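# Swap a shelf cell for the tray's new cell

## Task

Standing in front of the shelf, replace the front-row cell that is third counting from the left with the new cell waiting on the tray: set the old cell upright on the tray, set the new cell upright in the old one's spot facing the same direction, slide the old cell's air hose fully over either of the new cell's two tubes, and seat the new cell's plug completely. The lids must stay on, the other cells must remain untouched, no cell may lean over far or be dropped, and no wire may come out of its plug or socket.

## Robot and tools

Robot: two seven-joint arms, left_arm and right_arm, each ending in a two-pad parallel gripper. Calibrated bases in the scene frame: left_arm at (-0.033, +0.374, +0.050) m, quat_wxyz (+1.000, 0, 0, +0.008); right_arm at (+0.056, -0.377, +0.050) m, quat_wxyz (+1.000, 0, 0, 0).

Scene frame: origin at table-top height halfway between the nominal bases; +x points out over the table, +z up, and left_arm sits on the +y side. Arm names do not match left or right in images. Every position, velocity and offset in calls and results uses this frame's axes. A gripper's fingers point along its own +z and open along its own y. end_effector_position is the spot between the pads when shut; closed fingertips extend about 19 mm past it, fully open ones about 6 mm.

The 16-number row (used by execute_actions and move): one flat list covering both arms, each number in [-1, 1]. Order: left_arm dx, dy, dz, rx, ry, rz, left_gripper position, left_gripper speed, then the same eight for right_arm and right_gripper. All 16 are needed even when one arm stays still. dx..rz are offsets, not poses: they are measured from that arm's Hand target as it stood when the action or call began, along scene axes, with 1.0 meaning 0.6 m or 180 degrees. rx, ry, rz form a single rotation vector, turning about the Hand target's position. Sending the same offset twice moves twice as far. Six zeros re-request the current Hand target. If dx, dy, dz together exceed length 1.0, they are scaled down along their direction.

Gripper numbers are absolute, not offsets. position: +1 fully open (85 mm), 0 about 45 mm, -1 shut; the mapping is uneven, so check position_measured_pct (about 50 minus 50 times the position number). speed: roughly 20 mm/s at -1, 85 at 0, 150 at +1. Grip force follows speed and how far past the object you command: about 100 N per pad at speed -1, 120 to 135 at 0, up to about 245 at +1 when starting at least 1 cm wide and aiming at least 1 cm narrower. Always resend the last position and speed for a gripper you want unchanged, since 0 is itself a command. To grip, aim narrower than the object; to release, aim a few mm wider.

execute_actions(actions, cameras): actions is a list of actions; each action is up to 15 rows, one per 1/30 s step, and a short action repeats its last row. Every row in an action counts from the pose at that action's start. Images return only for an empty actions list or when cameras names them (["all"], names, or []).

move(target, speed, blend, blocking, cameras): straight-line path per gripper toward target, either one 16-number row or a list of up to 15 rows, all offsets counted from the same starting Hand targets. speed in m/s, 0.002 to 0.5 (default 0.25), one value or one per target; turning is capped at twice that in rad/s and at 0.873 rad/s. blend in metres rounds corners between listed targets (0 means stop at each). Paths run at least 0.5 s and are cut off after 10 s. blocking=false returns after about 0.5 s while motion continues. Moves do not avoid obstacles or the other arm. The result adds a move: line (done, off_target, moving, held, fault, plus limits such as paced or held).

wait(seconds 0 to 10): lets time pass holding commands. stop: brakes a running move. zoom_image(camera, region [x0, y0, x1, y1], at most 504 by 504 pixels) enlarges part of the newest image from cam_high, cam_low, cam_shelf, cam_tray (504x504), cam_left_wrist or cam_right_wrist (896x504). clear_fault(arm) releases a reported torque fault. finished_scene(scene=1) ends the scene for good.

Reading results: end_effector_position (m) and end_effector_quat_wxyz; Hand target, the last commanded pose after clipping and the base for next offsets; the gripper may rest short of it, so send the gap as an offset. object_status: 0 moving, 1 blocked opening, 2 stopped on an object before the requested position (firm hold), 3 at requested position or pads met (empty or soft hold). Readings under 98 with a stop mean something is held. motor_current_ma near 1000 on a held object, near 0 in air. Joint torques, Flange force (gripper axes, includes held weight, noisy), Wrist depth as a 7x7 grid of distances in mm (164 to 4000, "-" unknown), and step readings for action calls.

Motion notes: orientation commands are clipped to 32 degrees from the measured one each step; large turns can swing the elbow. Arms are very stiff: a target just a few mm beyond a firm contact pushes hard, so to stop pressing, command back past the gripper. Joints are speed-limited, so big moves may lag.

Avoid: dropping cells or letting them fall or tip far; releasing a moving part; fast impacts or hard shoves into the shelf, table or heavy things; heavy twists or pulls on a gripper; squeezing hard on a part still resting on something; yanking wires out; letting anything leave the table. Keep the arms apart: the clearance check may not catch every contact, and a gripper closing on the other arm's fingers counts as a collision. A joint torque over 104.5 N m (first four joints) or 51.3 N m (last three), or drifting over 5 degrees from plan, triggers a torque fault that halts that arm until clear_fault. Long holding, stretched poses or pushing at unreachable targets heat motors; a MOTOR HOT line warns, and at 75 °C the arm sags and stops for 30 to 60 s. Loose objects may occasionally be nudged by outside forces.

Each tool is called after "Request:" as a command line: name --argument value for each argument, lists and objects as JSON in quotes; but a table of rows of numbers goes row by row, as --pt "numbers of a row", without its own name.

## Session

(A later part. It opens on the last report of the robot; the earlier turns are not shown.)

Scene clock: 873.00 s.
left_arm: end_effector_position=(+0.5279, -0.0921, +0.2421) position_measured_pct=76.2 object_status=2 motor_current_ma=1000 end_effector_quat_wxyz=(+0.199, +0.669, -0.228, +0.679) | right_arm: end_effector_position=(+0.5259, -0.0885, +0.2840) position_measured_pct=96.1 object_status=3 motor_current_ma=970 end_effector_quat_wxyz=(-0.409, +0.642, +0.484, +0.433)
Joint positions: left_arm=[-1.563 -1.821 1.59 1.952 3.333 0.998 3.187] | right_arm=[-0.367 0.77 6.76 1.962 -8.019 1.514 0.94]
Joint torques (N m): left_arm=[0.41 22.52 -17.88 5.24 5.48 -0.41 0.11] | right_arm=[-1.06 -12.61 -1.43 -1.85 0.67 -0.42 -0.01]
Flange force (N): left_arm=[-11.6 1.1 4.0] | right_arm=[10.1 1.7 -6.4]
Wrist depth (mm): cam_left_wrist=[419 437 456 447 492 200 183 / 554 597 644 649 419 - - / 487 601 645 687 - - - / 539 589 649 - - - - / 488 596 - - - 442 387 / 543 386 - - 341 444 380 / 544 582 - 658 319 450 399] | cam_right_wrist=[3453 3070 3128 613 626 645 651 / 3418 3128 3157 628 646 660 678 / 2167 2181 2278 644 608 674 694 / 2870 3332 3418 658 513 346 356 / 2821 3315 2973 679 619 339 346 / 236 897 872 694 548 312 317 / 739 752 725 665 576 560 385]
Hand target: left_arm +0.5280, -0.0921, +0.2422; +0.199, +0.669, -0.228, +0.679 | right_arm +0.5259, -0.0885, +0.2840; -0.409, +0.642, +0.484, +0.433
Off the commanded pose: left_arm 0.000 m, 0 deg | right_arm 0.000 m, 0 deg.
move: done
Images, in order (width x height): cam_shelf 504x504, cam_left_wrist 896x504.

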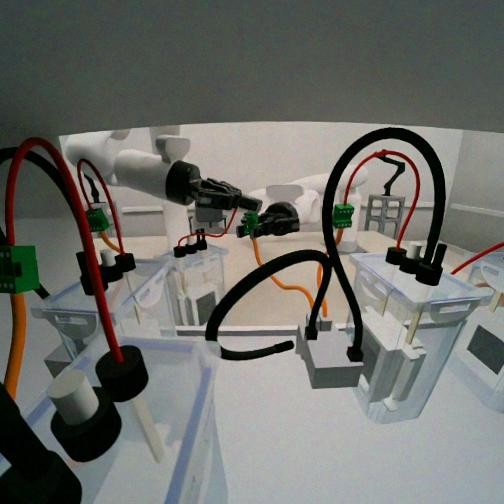

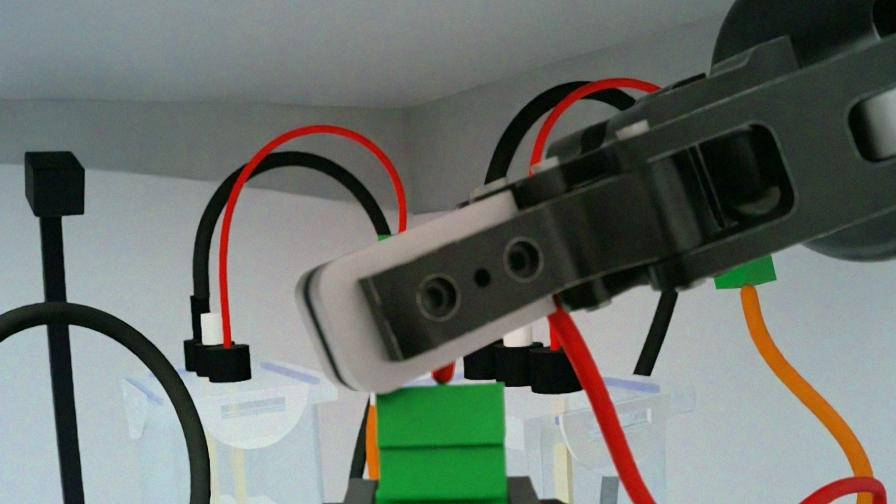

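Request:
move --target '[0,0,0,0,0,0,-0.75,-1, 0,0,0.006,0,0,0,-0.929412,-1]' --speed 0.02 --cameras '["cam_left_wrist","cam_shelf"]'

Request:
zoom_image --camera "cam_left_wrist" --region '[340, 304, 540, 504]'

Request:
zoom_image --camera "cam_left_wrist" --region '[370, 454, 520, 504]'

Request:
zoom_image --camera "cam_shelf" --region '[235, 200, 270, 245]'

Scene clock: 877.80 s.
left_arm: end_effector_position=(+0.5280, -0.0921, +0.2423) position_measured_pct=76.2 object_status=2 motor_current_ma=1000 end_effector_quat_wxyz=(+0.199, +0.669, -0.228, +0.679) | right_arm: end_effector_position=(+0.5259, -0.0885, +0.2876) position_measured_pct=96.1 object_status=3 motor_current_ma=970 end_effector_quat_wxyz=(-0.409, +0.642, +0.484, +0.433)
Joint positions: left_arm=[-1.563 -1.821 1.589 1.952 3.333 0.998 3.187] | right_arm=[-0.369 0.761 6.762 1.961 -8.016 1.513 0.932]
Joint torques (N m): left_arm=[1.62 17.02 -11.63 3.3 2.44 0.42 0.02] | right_arm=[-0.57 -18.95 -1.92 -4.93 -1.67 2.43 0]
Flange force (N): left_arm=[0.3 -1.0 5.4] | right_arm=[-1.4 0.0 -3.6]
Wrist depth (mm): cam_left_wrist=[412 429 447 442 489 205 182 / 548 594 641 649 509 - - / 541 602 652 681 - - - / 537 594 651 - - - - / 489 594 - - - 433 387 / 546 386 - 387 333 447 381 / 546 582 - 640 321 449 408] | cam_right_wrist=[3453 3070 3188 612 626 641 654 / 3508 2960 3188 628 643 661 672 / 2188 2210 2263 644 612 670 695 / 2798 3266 3349 661 513 350 353 / 2821 3400 2895 678 649 282 350 / 228 900 877 693 608 312 320 / 738 754 730 668 578 562 384]
Hand target: left_arm +0.5280, -0.0921, +0.2422; +0.199, +0.669, -0.228, +0.679 | right_arm +0.5259, -0.0885, +0.2876; -0.409, +0.642, +0.484, +0.433
Off the commanded pose: left_arm 0.000 m, 0 deg | right_arm 0.000 m, 0 deg.
move: done
Images, in order (width x height): cam_shelf 504x504, cam_left_wrist 896x504.

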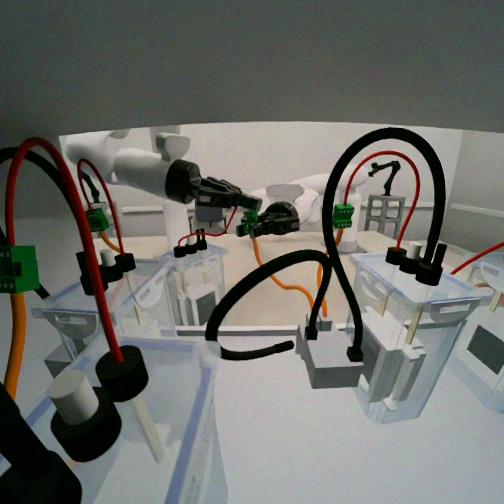

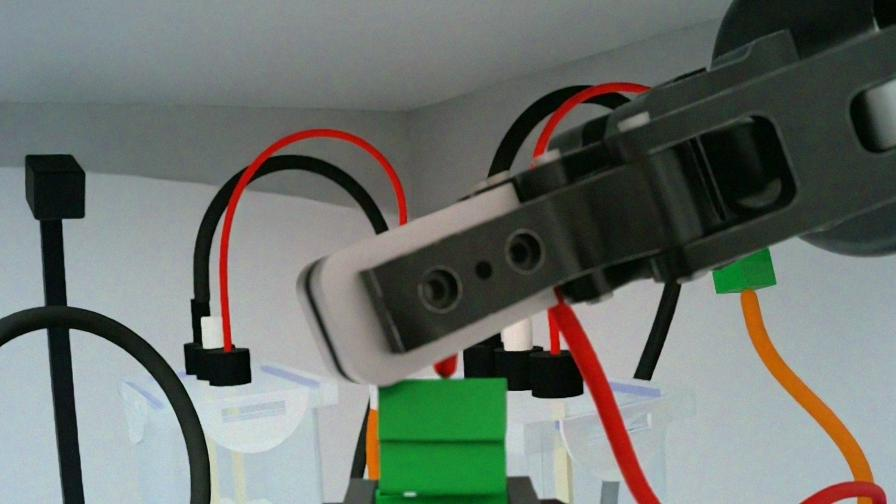

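Scaled by 2.520 from the camera's 896x504 image, which has a finer 1280x720 frame.

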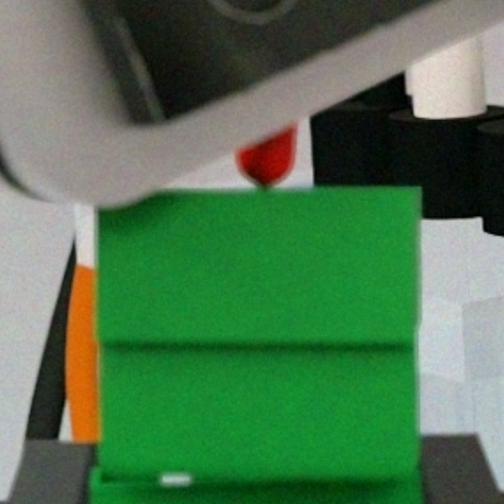

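Scaled by 3.360 from the camera's 896x504 image, which has a finer 1280x720 frame.

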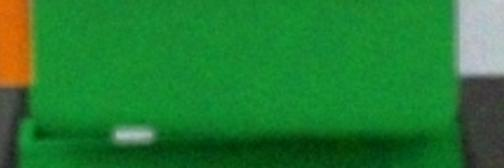

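Scaled by 11.200 from the camera's 504x504 image, which has a finer 720x720 frame.

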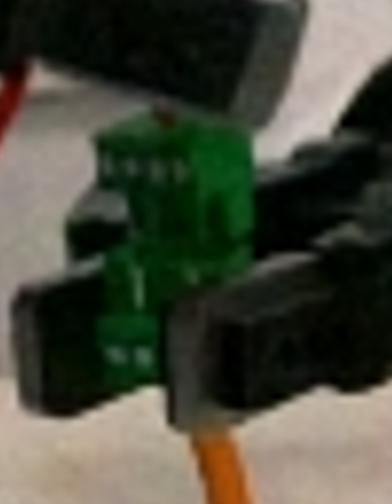

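Request:
move --target '[0,0,0,0,0,0,-0.75,-1, 0.002,-0.0014,0.0012,-0.0118,0.0083,0,-0.929412,-1]' --speed 0.02 --cameras '["cam_left_wrist","cam_shelf"]'

Request:
zoom_image --camera "cam_left_wrist" --region '[340, 304, 540, 504]'

Request:
zoom_image --camera "cam_left_wrist" --region '[370, 454, 520, 504]'

Request:
zoom_image --camera "cam_shelf" --region '[242, 208, 266, 232]'

Scene clock: 881.20 s.
left_arm: end_effector_position=(+0.5280, -0.0921, +0.2422) position_measured_pct=76.2 object_status=2 motor_current_ma=1000 end_effector_quat_wxyz=(+0.199, +0.669, -0.228, +0.679) | right_arm: end_effector_position=(+0.5271, -0.0893, +0.2883) position_measured_pct=96.1 object_status=3 motor_current_ma=970 end_effector_quat_wxyz=(-0.403, +0.655, +0.486, +0.415)
Joint positions: left_arm=[-1.563 -1.821 1.59 1.952 3.333 0.998 3.187] | right_arm=[-0.387 0.74 6.782 1.943 -7.984 1.481 0.868]
Joint torques (N m): left_arm=[1.62 17.03 -11.61 3.28 2.43 0.39 0.01] | right_arm=[-0.58 -19.02 -1.8 -5.19 -1.73 2.32 0.02]
Flange force (N): left_arm=[0.3 -1.1 5.3] | right_arm=[-1.7 0.4 -3.3]
Wrist depth (mm): cam_left_wrist=[412 427 448 439 487 - - / 547 596 642 650 - - - / 540 602 648 - - - - / 539 594 653 - - - - / 488 591 - - - 455 393 / 548 385 - - 341 446 382 / 546 584 - 636 322 447 400] | cam_right_wrist=[3453 3000 3142 614 628 643 659 / 3490 2774 2343 630 642 658 679 / 2132 2218 3366 649 511 512 696 / 3725 3315 3435 666 503 280 352 / 3349 2729 982 684 542 330 338 / 237 862 826 698 612 313 320 / 711 729 694 639 560 388 384]
Hand target: left_arm +0.5280, -0.0921, +0.2422; +0.199, +0.669, -0.228, +0.679 | right_arm +0.5271, -0.0893, +0.2883; -0.403, +0.655, +0.486, +0.415
Off the commanded pose: left_arm 0.000 m, 0 deg | right_arm 0.000 m, 0 deg.
move: done
Images, in order (width x height): cam_shelf 504x504, cam_left_wrist 896x504.

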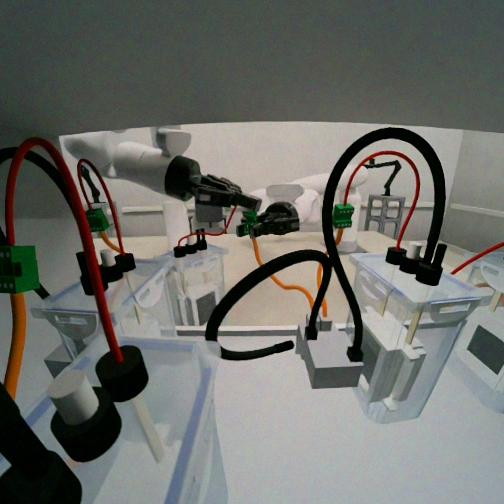

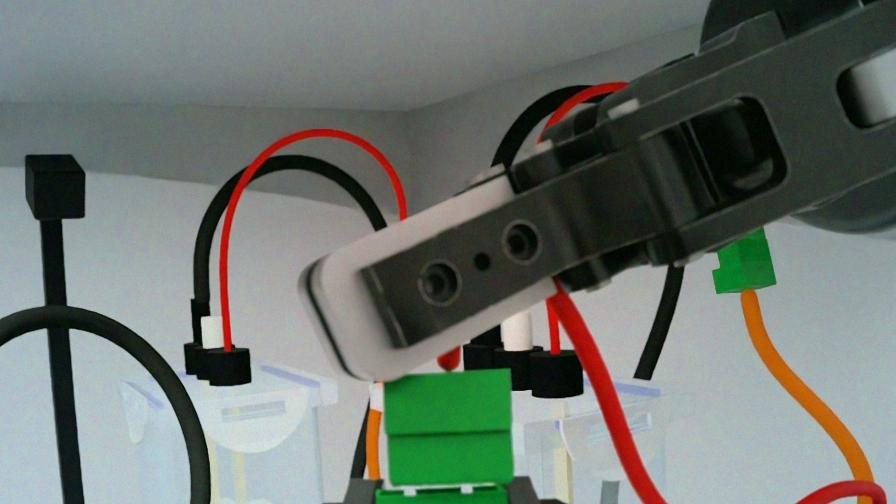

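Scaled by 2.520 from the camera's 896x504 image, which has a finer 1280x720 frame.

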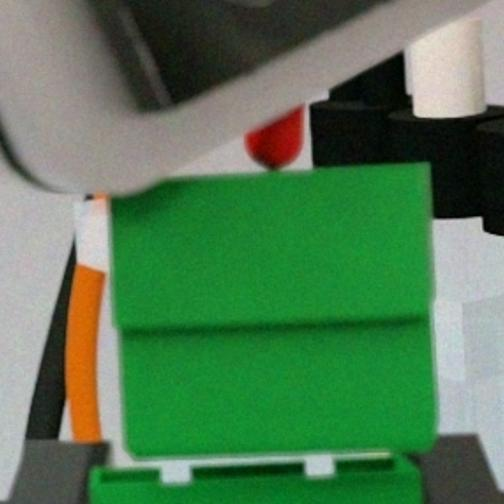

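Scaled by 3.360 from the camera's 896x504 image, which has a finer 1280x720 frame.

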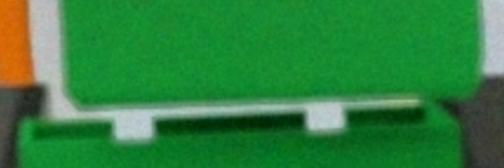

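Scaled by 21.000 from the camera's 504x504 image, which has a finer 720x720 frame.

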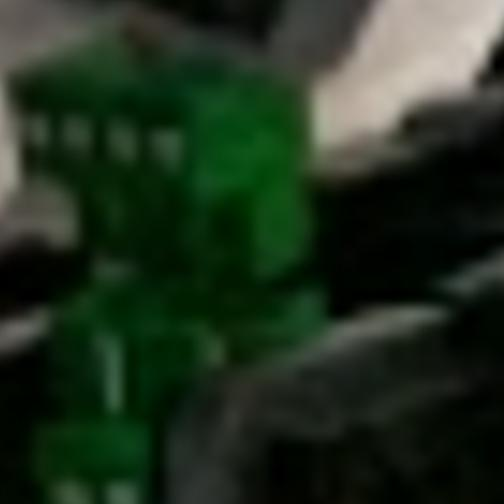

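Request:
move --pt "0 0 0 0 0 0 -0.75 -1 0.00025 0.0027 0 0 0 0 -0.929412 -1" --pt "0 0 0 0 0 0 -0.75 -1 0.00025 0.0027 -0.0037 0 0 0 -0.929412 -1" --speed 0.02 --cameras '["cam_left_wrist","cam_shelf"]'

Request:
zoom_image --camera "cam_left_wrist" --region '[370, 454, 520, 504]'

Request:
zoom_image --camera "cam_shelf" --region '[242, 208, 266, 232]'

Scene clock: 882.73 s.
left_arm: end_effector_position=(+0.5280, -0.0921, +0.2421) position_measured_pct=76.2 object_status=2 motor_current_ma=1000 end_effector_quat_wxyz=(+0.199, +0.669, -0.228, +0.679) | right_arm: end_effector_position=(+0.5273, -0.0877, +0.2862) position_measured_pct=96.1 object_status=3 motor_current_ma=970 end_effector_quat_wxyz=(-0.403, +0.655, +0.486, +0.415)
Joint positions: left_arm=[-1.563 -1.821 1.59 1.952 3.333 0.998 3.187] | right_arm=[-0.389 0.745 6.78 1.944 -7.989 1.48 0.873]
Joint torques (N m): left_arm=[1.89 17.77 -12.53 3.24 2.83 0.51 0.02] | right_arm=[-0.73 -18.3 -1.85 -4.95 -1.52 2.02 0.02]
Flange force (N): left_arm=[-1.3 -1.3 5.1] | right_arm=[-0.5 0.1 -4.1]
Wrist depth (mm): cam_left_wrist=[414 431 448 440 490 - 182 / 550 596 642 653 - - - / 540 603 653 - - - - / 539 597 660 - - - - / 490 593 - - - 455 387 / 546 387 - 386 333 447 381 / 545 581 - 662 322 450 400] | cam_right_wrist=[3349 3000 3098 612 627 642 658 / 3471 2751 2368 626 643 658 676 / 2118 2188 3332 647 510 507 698 / 3725 3400 3418 662 509 278 350 / 3266 2740 975 684 541 327 334 / 859 852 825 692 609 312 320 / 715 723 689 636 565 388 380]
Hand target: left_arm +0.5280, -0.0921, +0.2422; +0.199, +0.669, -0.228, +0.679 | right_arm +0.5273, -0.0877, +0.2861; -0.403, +0.655, +0.486, +0.415
Off the commanded pose: left_arm 0.000 m, 0 deg | right_arm 0.000 m, 0 deg.
move: done
Images, in order (width x height): cam_shelf 504x504, cam_left_wrist 896x504.

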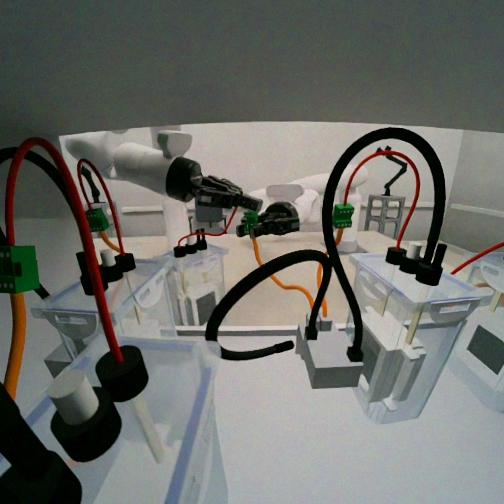

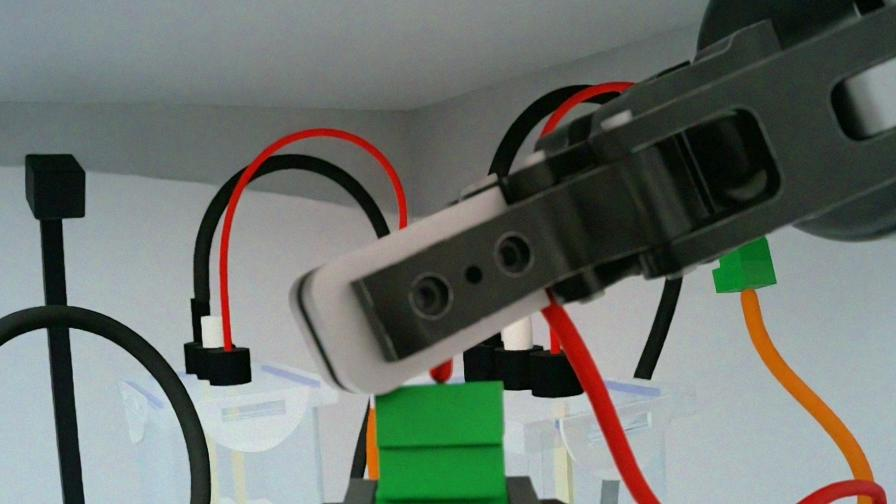

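Scaled by 3.360 from the camera's 896x504 image, which has a finer 1280x720 frame.

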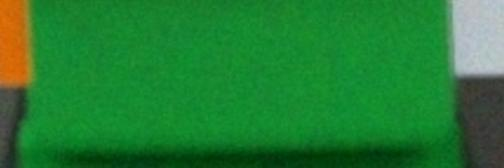

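Scaled by 21.000 from the camera's 504x504 image, which has a finer 720x720 frame.

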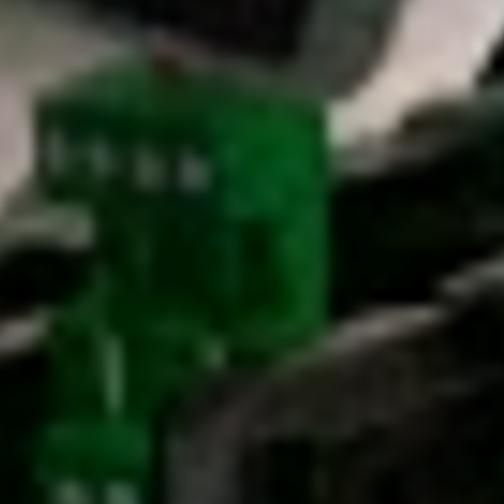

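Request:
move --pt "0 0 0 0 0 0 -0.75 -1 0 0 0.005 0 0 0 -0.929412 -1" --pt "0 0 0 0 0 0 -0.75 -1 0.0034 -0.0024 0.005 0 0 0 -0.929412 -1" --pt "0 0 0 0 0 0 -0.75 -1 0.0034 -0.0024 0 0 0 0 -0.929412 -1" --speed 0.02 --cameras '["cam_left_wrist","cam_shelf"]'

Request:
zoom_image --camera "cam_left_wrist" --region '[370, 454, 520, 504]'

Request:
zoom_image --camera "cam_shelf" --region '[242, 208, 266, 232]'

Scene clock: 884.83 s.
left_arm: end_effector_position=(+0.5280, -0.0921, +0.2421) position_measured_pct=76.2 object_status=2 motor_current_ma=1000 end_effector_quat_wxyz=(+0.199, +0.669, -0.228, +0.679) | right_arm: end_effector_position=(+0.5293, -0.0891, +0.2861) position_measured_pct=96.1 object_status=3 motor_current_ma=970 end_effector_quat_wxyz=(-0.403, +0.655, +0.486, +0.415)
Joint positions: left_arm=[-1.563 -1.821 1.59 1.952 3.333 0.998 3.187] | right_arm=[-0.385 0.748 6.78 1.937 -7.987 1.482 0.869]
Joint torques (N m): left_arm=[1.61 17.04 -11.62 3.29 2.46 0.43 0.05] | right_arm=[-0.55 -19.17 -1.78 -5.23 -1.71 2.33 -0.01]
Flange force (N): left_arm=[0.3 -0.9 5.4] | right_arm=[-1.9 0.2 -3.2]
Wrist depth (mm): cam_left_wrist=[413 431 448 441 459 - 183 / 552 594 640 655 524 - - / 538 602 646 683 - - - / 540 593 661 - - - - / 490 594 - - - 453 387 / 544 387 - 386 332 456 379 / 542 583 - 662 321 450 400] | cam_right_wrist=[3418 3070 3041 610 626 642 657 / 3418 2763 2360 626 647 662 678 / 2167 2263 3299 649 529 513 702 / 3704 3332 3418 666 500 276 351 / 3282 2621 975 684 536 326 334 / 861 857 822 693 608 314 321 / 718 723 687 634 559 391 377]
Hand target: left_arm +0.5280, -0.0921, +0.2421; +0.199, +0.669, -0.228, +0.679 | right_arm +0.5293, -0.0891, +0.2861; -0.403, +0.655, +0.486, +0.415
Off the commanded pose: left_arm 0.000 m, 0 deg | right_arm 0.000 m, 0 deg.
move: done
Images, in order (width x height): cam_shelf 504x504, cam_left_wrist 896x504.

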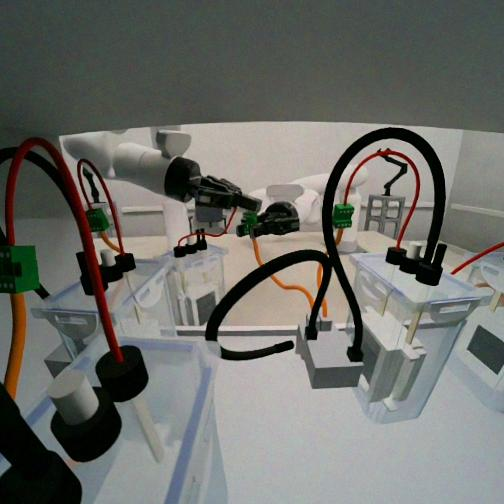

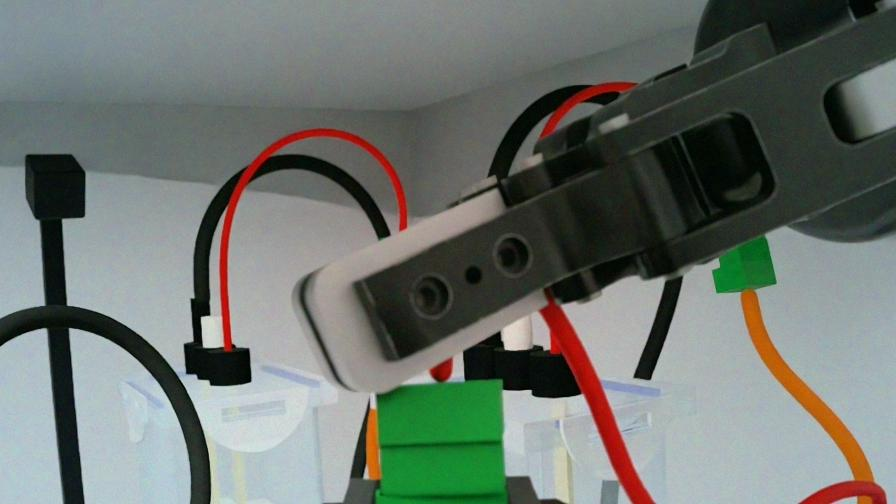

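Scaled by 3.360 from the camera's 896x504 image, which has a finer 1280x720 frame.

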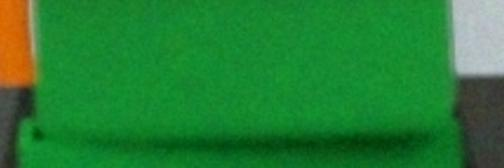

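Scaled by 21.000 from the camera's 504x504 image, which has a finer 720x720 frame.

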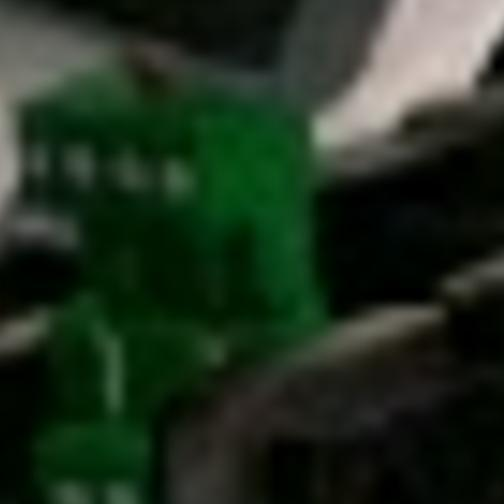

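Request:
move --target '[0,0,0,0,0,0,-0.75,-1, 0,0,-0.003,0,0,0,-0.929412,-1]' --speed 0.02 --cameras '["cam_left_wrist","cam_shelf"]'

Request:
zoom_image --camera "cam_left_wrist" --region '[340, 304, 540, 504]'

Request:
zoom_image --camera "cam_shelf" --region '[242, 208, 266, 232]'

Scene clock: 886.27 s.
left_arm: end_effector_position=(+0.5280, -0.0921, +0.2421) position_measured_pct=76.2 object_status=2 motor_current_ma=1000 end_effector_quat_wxyz=(+0.199, +0.669, -0.228, +0.679) | right_arm: end_effector_position=(+0.5293, -0.0891, +0.2843) position_measured_pct=96.1 object_status=3 motor_current_ma=970 end_effector_quat_wxyz=(-0.403, +0.655, +0.486, +0.415)
Joint positions: left_arm=[-1.563 -1.821 1.59 1.952 3.333 0.998 3.187] | right_arm=[-0.385 0.752 6.779 1.937 -7.989 1.483 0.873]
Joint torques (N m): left_arm=[1.79 20.8 -16.03 3.76 4.47 0.32 0.04] | right_arm=[-1.53 -14.82 -2.02 -3.27 -0.21 0.64 -0.01]
Flange force (N): left_arm=[-7.7 -1.0 3.7] | right_arm=[5.5 1.2 -7.0]
Wrist depth (mm): cam_left_wrist=[416 436 451 447 492 - 183 / 555 594 645 654 508 - - / 540 602 651 701 - - - / 540 589 649 - - - - / 488 591 - - - 456 388 / 543 386 - - 328 447 381 / 544 581 - 661 321 448 401] | cam_right_wrist=[3332 3028 3041 612 627 641 659 / 3435 2729 2351 628 647 663 675 / 2125 2203 3250 648 544 514 698 / 3725 3349 3349 665 497 274 353 / 2908 2600 971 685 542 325 332 / 853 857 826 690 560 313 322 / 721 728 686 634 559 391 375]
Hand target: left_arm +0.5280, -0.0921, +0.2422; +0.199, +0.669, -0.228, +0.679 | right_arm +0.5293, -0.0891, +0.2843; -0.403, +0.655, +0.486, +0.415
Off the commanded pose: left_arm 0.000 m, 0 deg | right_arm 0.000 m, 0 deg.
move: done
Images, in order (width x height): cam_shelf 504x504, cam_left_wrist 896x504.

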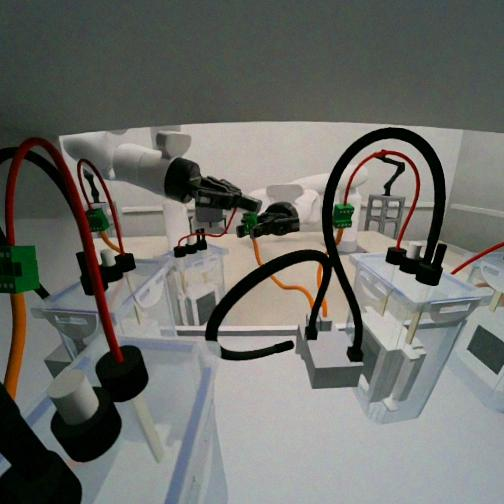

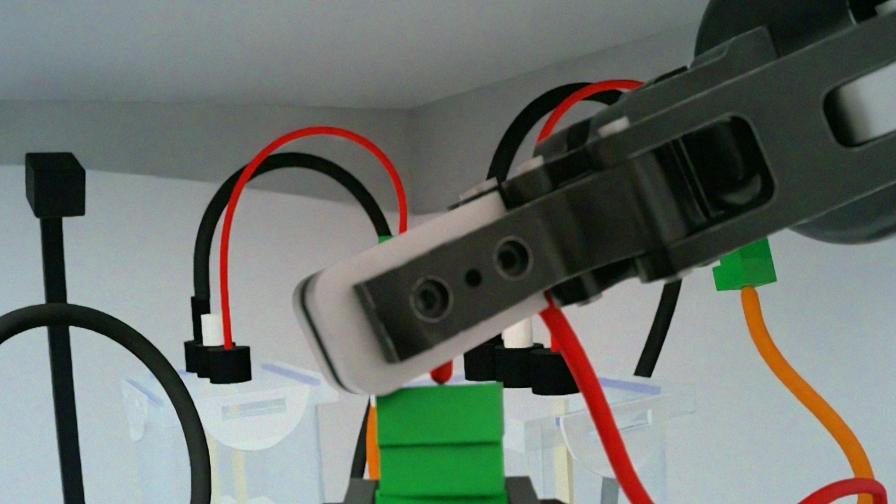

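Scaled by 2.520 from the camera's 896x504 image, which has a finer 1280x720 frame.

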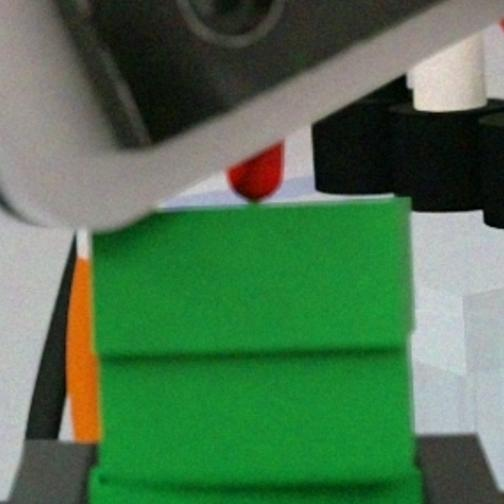

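Scaled by 21.000 from the camera's 504x504 image, which has a finer 720x720 frame.

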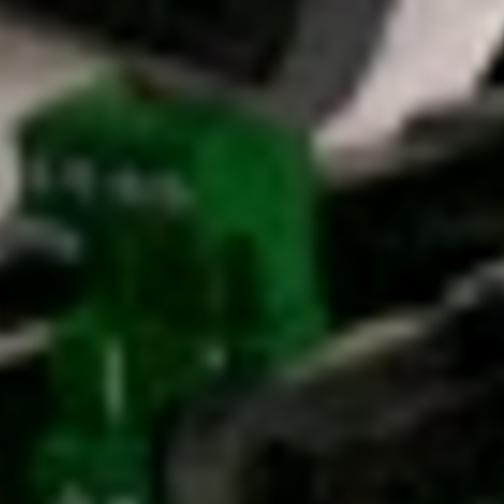

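Request:
move --pt "0 0 0 0 0 0 -0.75 -1 0 0 0.003 0 0 0 -0.929412 -1" --pt "0 0 0 0 0 0 -0.75 -1 -0.0014 0.001 0.003 0 0 0 -0.929412 -1" --pt "0 0 0 0 0 0 -0.75 -1 -0.0014 0.001 0 0 0 0 -0.929412 -1" --speed 0.02 --cameras '["cam_left_wrist","cam_shelf"]'

Request:
zoom_image --camera "cam_left_wrist" --region '[340, 304, 540, 504]'

Request:
zoom_image --camera "cam_shelf" --region '[242, 208, 266, 232]'

Scene clock: 887.70 s.
left_arm: end_effector_position=(+0.5280, -0.0921, +0.2422) position_measured_pct=76.2 object_status=2 motor_current_ma=1000 end_effector_quat_wxyz=(+0.199, +0.669, -0.228, +0.679) | right_arm: end_effector_position=(+0.5285, -0.0885, +0.2844) position_measured_pct=96.1 object_status=3 motor_current_ma=970 end_effector_quat_wxyz=(-0.403, +0.655, +0.486, +0.415)
Joint positions: left_arm=[-1.563 -1.821 1.59 1.952 3.333 0.998 3.187] | right_arm=[-0.386 0.75 6.779 1.94 -7.99 1.482 0.875]
Joint torques (N m): left_arm=[1.42 20.99 -16.25 4.05 4.57 0.12 0.04] | right_arm=[-1.42 -14.61 -1.9 -3.13 -0.1 0.57 -0.02]
Flange force (N): left_arm=[-8.2 -0.5 3.6] | right_arm=[5.9 1.2 -6.7]
Wrist depth (mm): cam_left_wrist=[418 434 452 446 495 - 183 / 555 595 641 651 400 - - / 541 603 650 - - - - / 546 596 664 - - - - / 489 596 - - - 455 388 / 544 388 - - 326 446 379 / 545 579 - 661 322 459 401] | cam_right_wrist=[3400 3070 3070 614 624 641 658 / 3418 2809 2351 630 644 659 679 / 2139 2248 3282 647 512 512 694 / 3565 3349 3400 665 499 275 351 / 3000 2652 978 684 535 325 332 / 853 849 817 690 564 312 321 / 720 722 685 634 556 384 376]
Hand target: left_arm +0.5280, -0.0921, +0.2422; +0.199, +0.669, -0.228, +0.679 | right_arm +0.5285, -0.0885, +0.2843; -0.403, +0.655, +0.486, +0.415
Off the commanded pose: left_arm 0.000 m, 0 deg | right_arm 0.000 m, 0 deg.
move: done
Images, in order (width x height): cam_shelf 504x504, cam_left_wrist 896x504.

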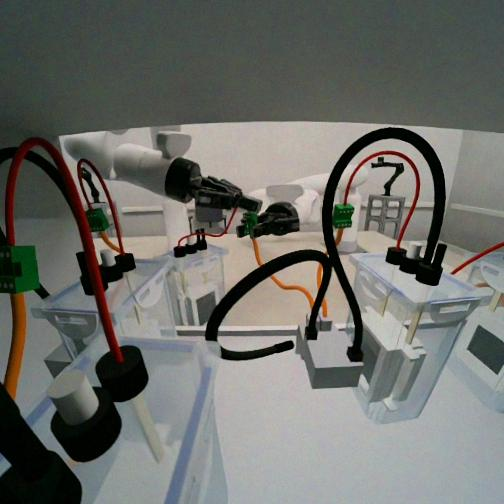

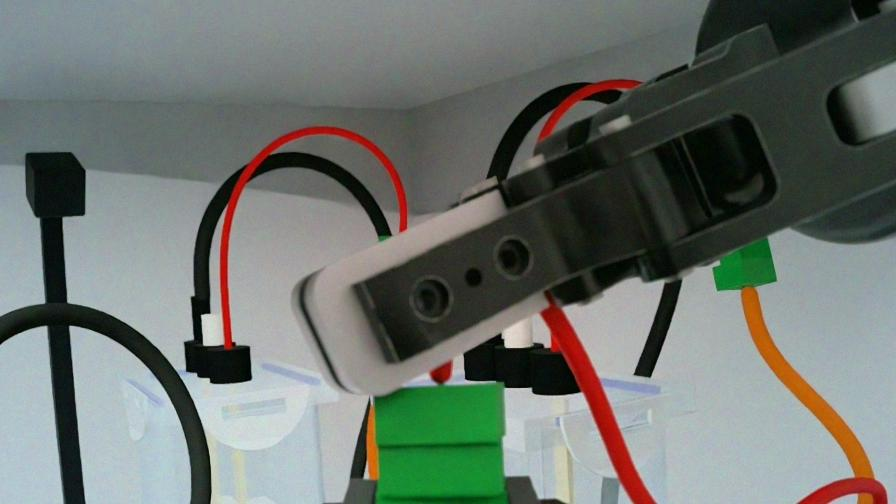

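Scaled by 2.520 from the camera's 896x504 image, which has a finer 1280x720 frame.

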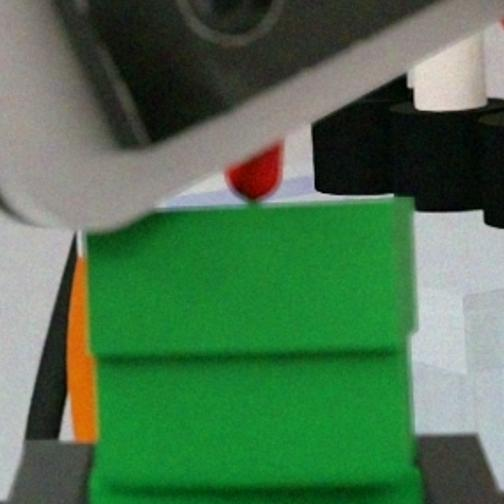

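Scaled by 21.000 from the camera's 504x504 image, which has a finer 720x720 frame.

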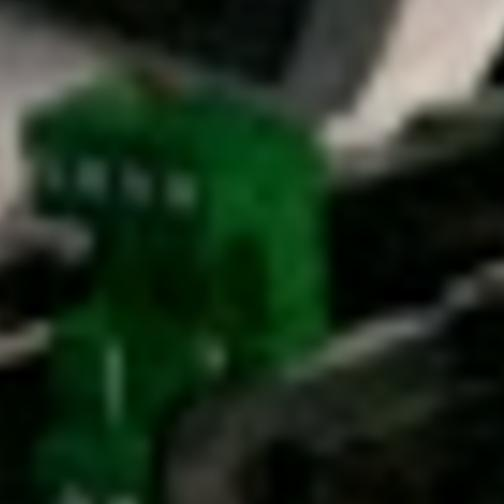

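Request:
move --target '[0,0,0,0,0,0,-0.75,-1, 0,0,-0.004,0,0,0,-0.929412,-1]' --speed 0.02 --cameras '["cam_left_wrist","cam_shelf"]'

Request:
zoom_image --camera "cam_left_wrist" --region '[340, 304, 540, 504]'

Request:
zoom_image --camera "cam_shelf" --region '[242, 208, 266, 232]'

Scene clock: 889.13 s.
left_arm: end_effector_position=(+0.5280, -0.0921, +0.2420) position_measured_pct=76.2 object_status=2 motor_current_ma=1000 end_effector_quat_wxyz=(+0.198, +0.669, -0.228, +0.679) | right_arm: end_effector_position=(+0.5285, -0.0885, +0.2819) position_measured_pct=96.1 object_status=3 motor_current_ma=970 end_effector_quat_wxyz=(-0.403, +0.655, +0.486, +0.415)
Joint positions: left_arm=[-1.563 -1.821 1.59 1.952 3.333 0.998 3.187] | right_arm=[-0.385 0.756 6.777 1.941 -7.992 1.483 0.881]
Joint torques (N m): left_arm=[1.96 26.03 -22.22 4.51 7.28 0.11 0.02] | right_arm=[-2.88 -8.66 -2.3 -0.67 1.83 -1.68 0]
Flange force (N): left_arm=[-18.9 -0.9 1.5] | right_arm=[15.9 2.1 -12.4]
Wrist depth (mm): cam_left_wrist=[424 441 461 454 490 - 182 / 559 596 643 656 403 - - / 483 600 653 705 - - - / 546 595 649 - - - - / 488 596 - - - 455 388 / 543 389 - - 341 447 380 / 542 585 - 660 322 459 400] | cam_right_wrist=[3435 3000 3142 613 625 643 656 / 3453 2751 2351 626 645 663 677 / 2139 2232 3219 649 527 508 692 / 3704 3366 3418 666 503 274 350 / 2934 2706 974 684 550 322 331 / 854 853 820 691 561 309 320 / 713 721 684 632 556 382 374]
Hand target: left_arm +0.5280, -0.0921, +0.2422; +0.199, +0.669, -0.228, +0.679 | right_arm +0.5285, -0.0885, +0.2819; -0.403, +0.655, +0.486, +0.415
Off the commanded pose: left_arm 0.000 m, 0 deg | right_arm 0.000 m, 0 deg.
move: done
Images, in order (width x height): cam_shelf 504x504, cam_left_wrist 896x504.

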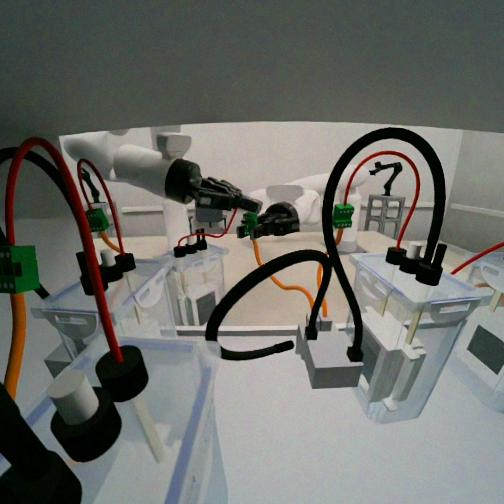

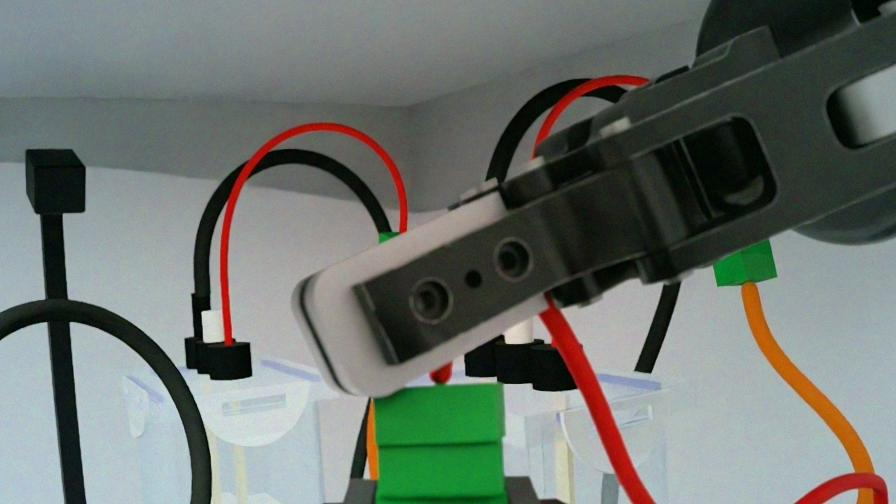

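Scaled by 2.520 from the camera's 896x504 image, which has a finer 1280x720 frame.

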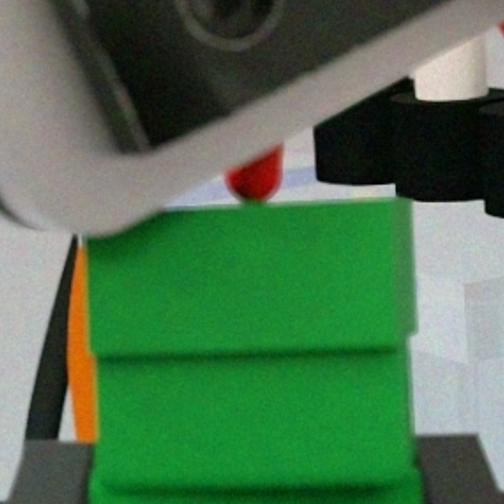

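Scaled by 21.000 from the camera's 504x504 image, which has a finer 720x720 frame.

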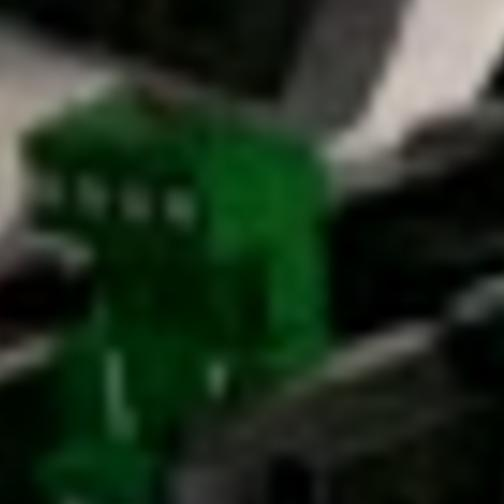

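Request:
move --target '[0,0,0,0,0,0,-0.75,-1, 0,0,0.009,0,0,0,-0.929412,-1]' --speed 0.03 --cameras '["cam_left_wrist","cam_right_wrist","cam_shelf"]'

Request:
zoom_image --camera "cam_right_wrist" --region '[530, 240, 650, 360]'

Request:
zoom_image --camera "cam_left_wrist" --region '[660, 190, 820, 310]'

Request:
zoom_image --camera "cam_left_wrist" --region '[370, 404, 520, 504]'

Request:
zoom_image --camera "cam_shelf" --region '[242, 208, 266, 232]'

Scene clock: 892.07 s.
left_arm: end_effector_position=(+0.5279, -0.0921, +0.2424) position_measured_pct=76.2 object_status=2 motor_current_ma=1000 end_effector_quat_wxyz=(+0.199, +0.669, -0.228, +0.679) | right_arm: end_effector_position=(+0.5285, -0.0885, +0.2873) position_measured_pct=96.1 object_status=3 motor_current_ma=970 end_effector_quat_wxyz=(-0.403, +0.655, +0.486, +0.415)
Joint positions: left_arm=[-1.563 -1.821 1.589 1.952 3.333 0.998 3.187] | right_arm=[-0.387 0.744 6.781 1.939 -7.987 1.481 0.867]
Joint torques (N m): left_arm=[1.64 17.06 -11.65 3.26 2.44 0.42 0.03] | right_arm=[-0.55 -18.82 -1.8 -5.17 -1.74 2.34 0.01]
Flange force (N): left_arm=[0.2 -1.1 5.3] | right_arm=[-1.1 0.0 -3.4]
Wrist depth (mm): cam_left_wrist=[410 427 447 439 486 - 183 / 548 596 641 649 - - - / 540 603 651 - - - - / 540 593 655 - - - - / 486 593 - - - 454 394 / 546 386 - - 335 447 380 / 543 580 - 638 322 449 401] | cam_right_wrist=[3383 2960 3070 611 626 643 658 / 3471 2798 2394 627 644 654 681 / 2167 2232 3315 646 512 516 690 / 3663 3366 3332 665 509 277 354 / 3332 2717 978 688 538 329 335 / 856 861 816 693 607 313 320 / 718 724 688 635 559 386 378]
Hand target: left_arm +0.5280, -0.0921, +0.2422; +0.199, +0.669, -0.228, +0.679 | right_arm +0.5285, -0.0885, +0.2873; -0.403, +0.655, +0.486, +0.415
Off the commanded pose: left_arm 0.000 m, 0 deg | right_arm 0.000 m, 0 deg.
move: done
Images, in order (width x height): cam_shelf 504x504, cam_left_wrist 896x504, cam_right_wrist 896x504.

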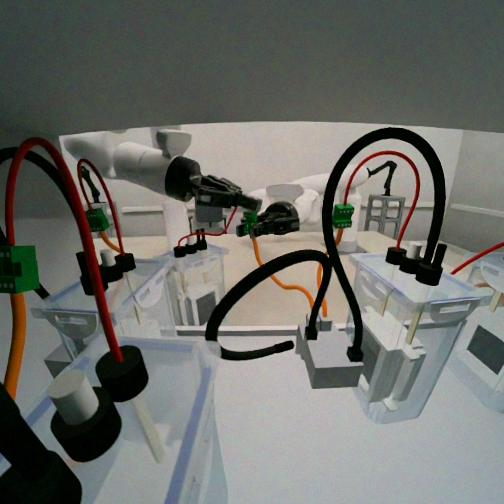

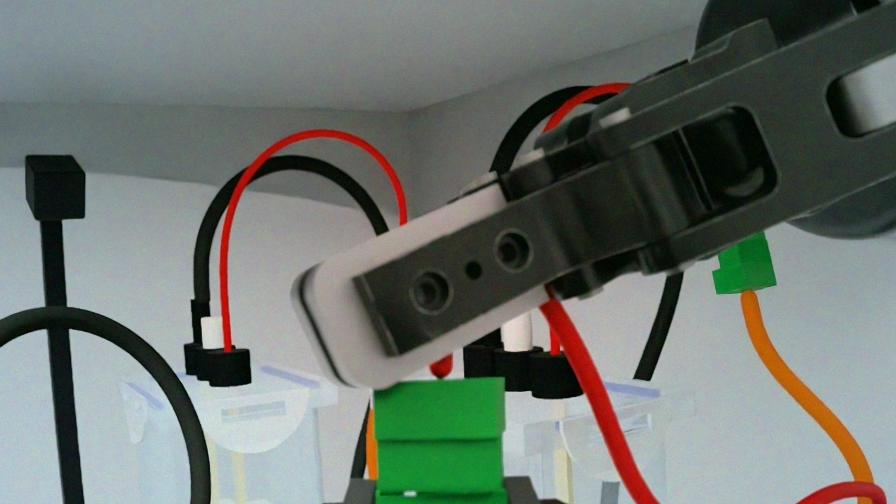

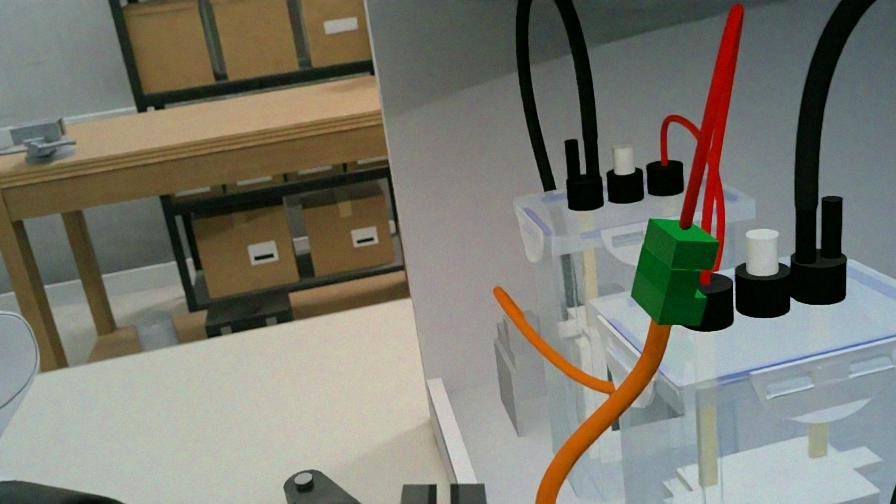

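Scaled by 4.200 from the camera's 896x504 image, which has a finer 1280x720 frame.

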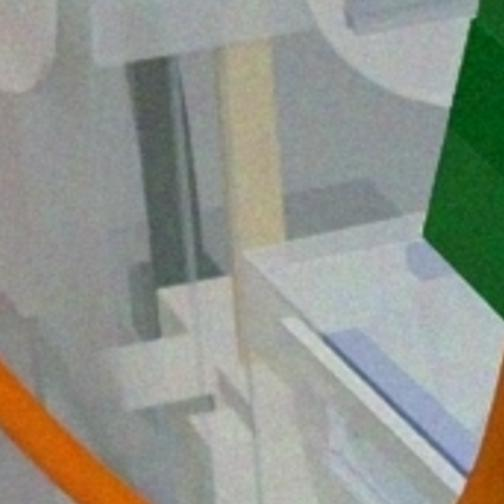

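Scaled by 3.150 from the camera's 896x504 image, which has a finer 1280x720 frame.

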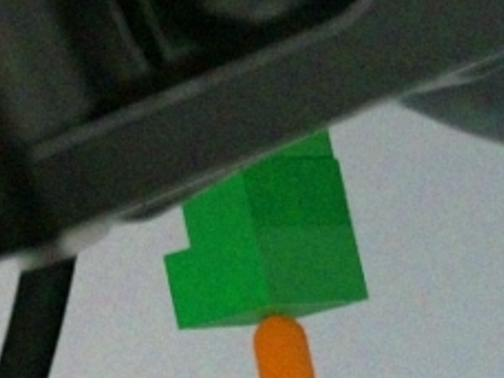

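Scaled by 3.360 from the camera's 896x504 image, which has a finer 1280x720 frame.

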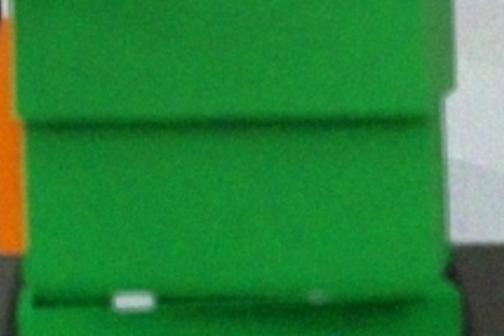

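Scaled by 21.000 from the camera's 504x504 image, which has a finer 720x720 frame.

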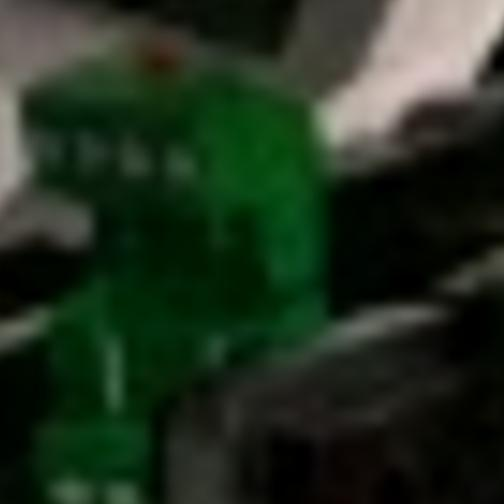

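Zooming on the reference joint in the right wrist camera.

Request:
zoom_image --camera "cam_right_wrist" --region '[620, 210, 740, 330]'

Request:
zoom_image --camera "cam_left_wrist" --region '[370, 474, 520, 504]'

Request:
zoom_image --camera "cam_tray" --region '[205, 225, 255, 260]'

Scaled by 4.200 from the camera's 896x504 image, which has a finer 1280x720 frame.

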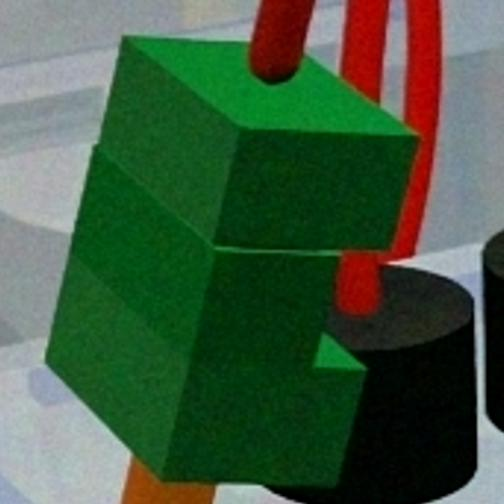

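Scaled by 3.360 from the camera's 896x504 image, which has a finer 1280x720 frame.

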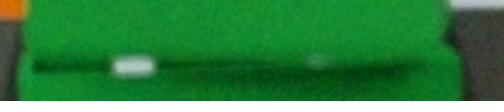

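This scene's latest camera images include none from cam_tray. They are from: cam_shelf, cam_left_wrist, cam_right_wrist. cam_tray's image comes with the result of a call that names it in "cameras".


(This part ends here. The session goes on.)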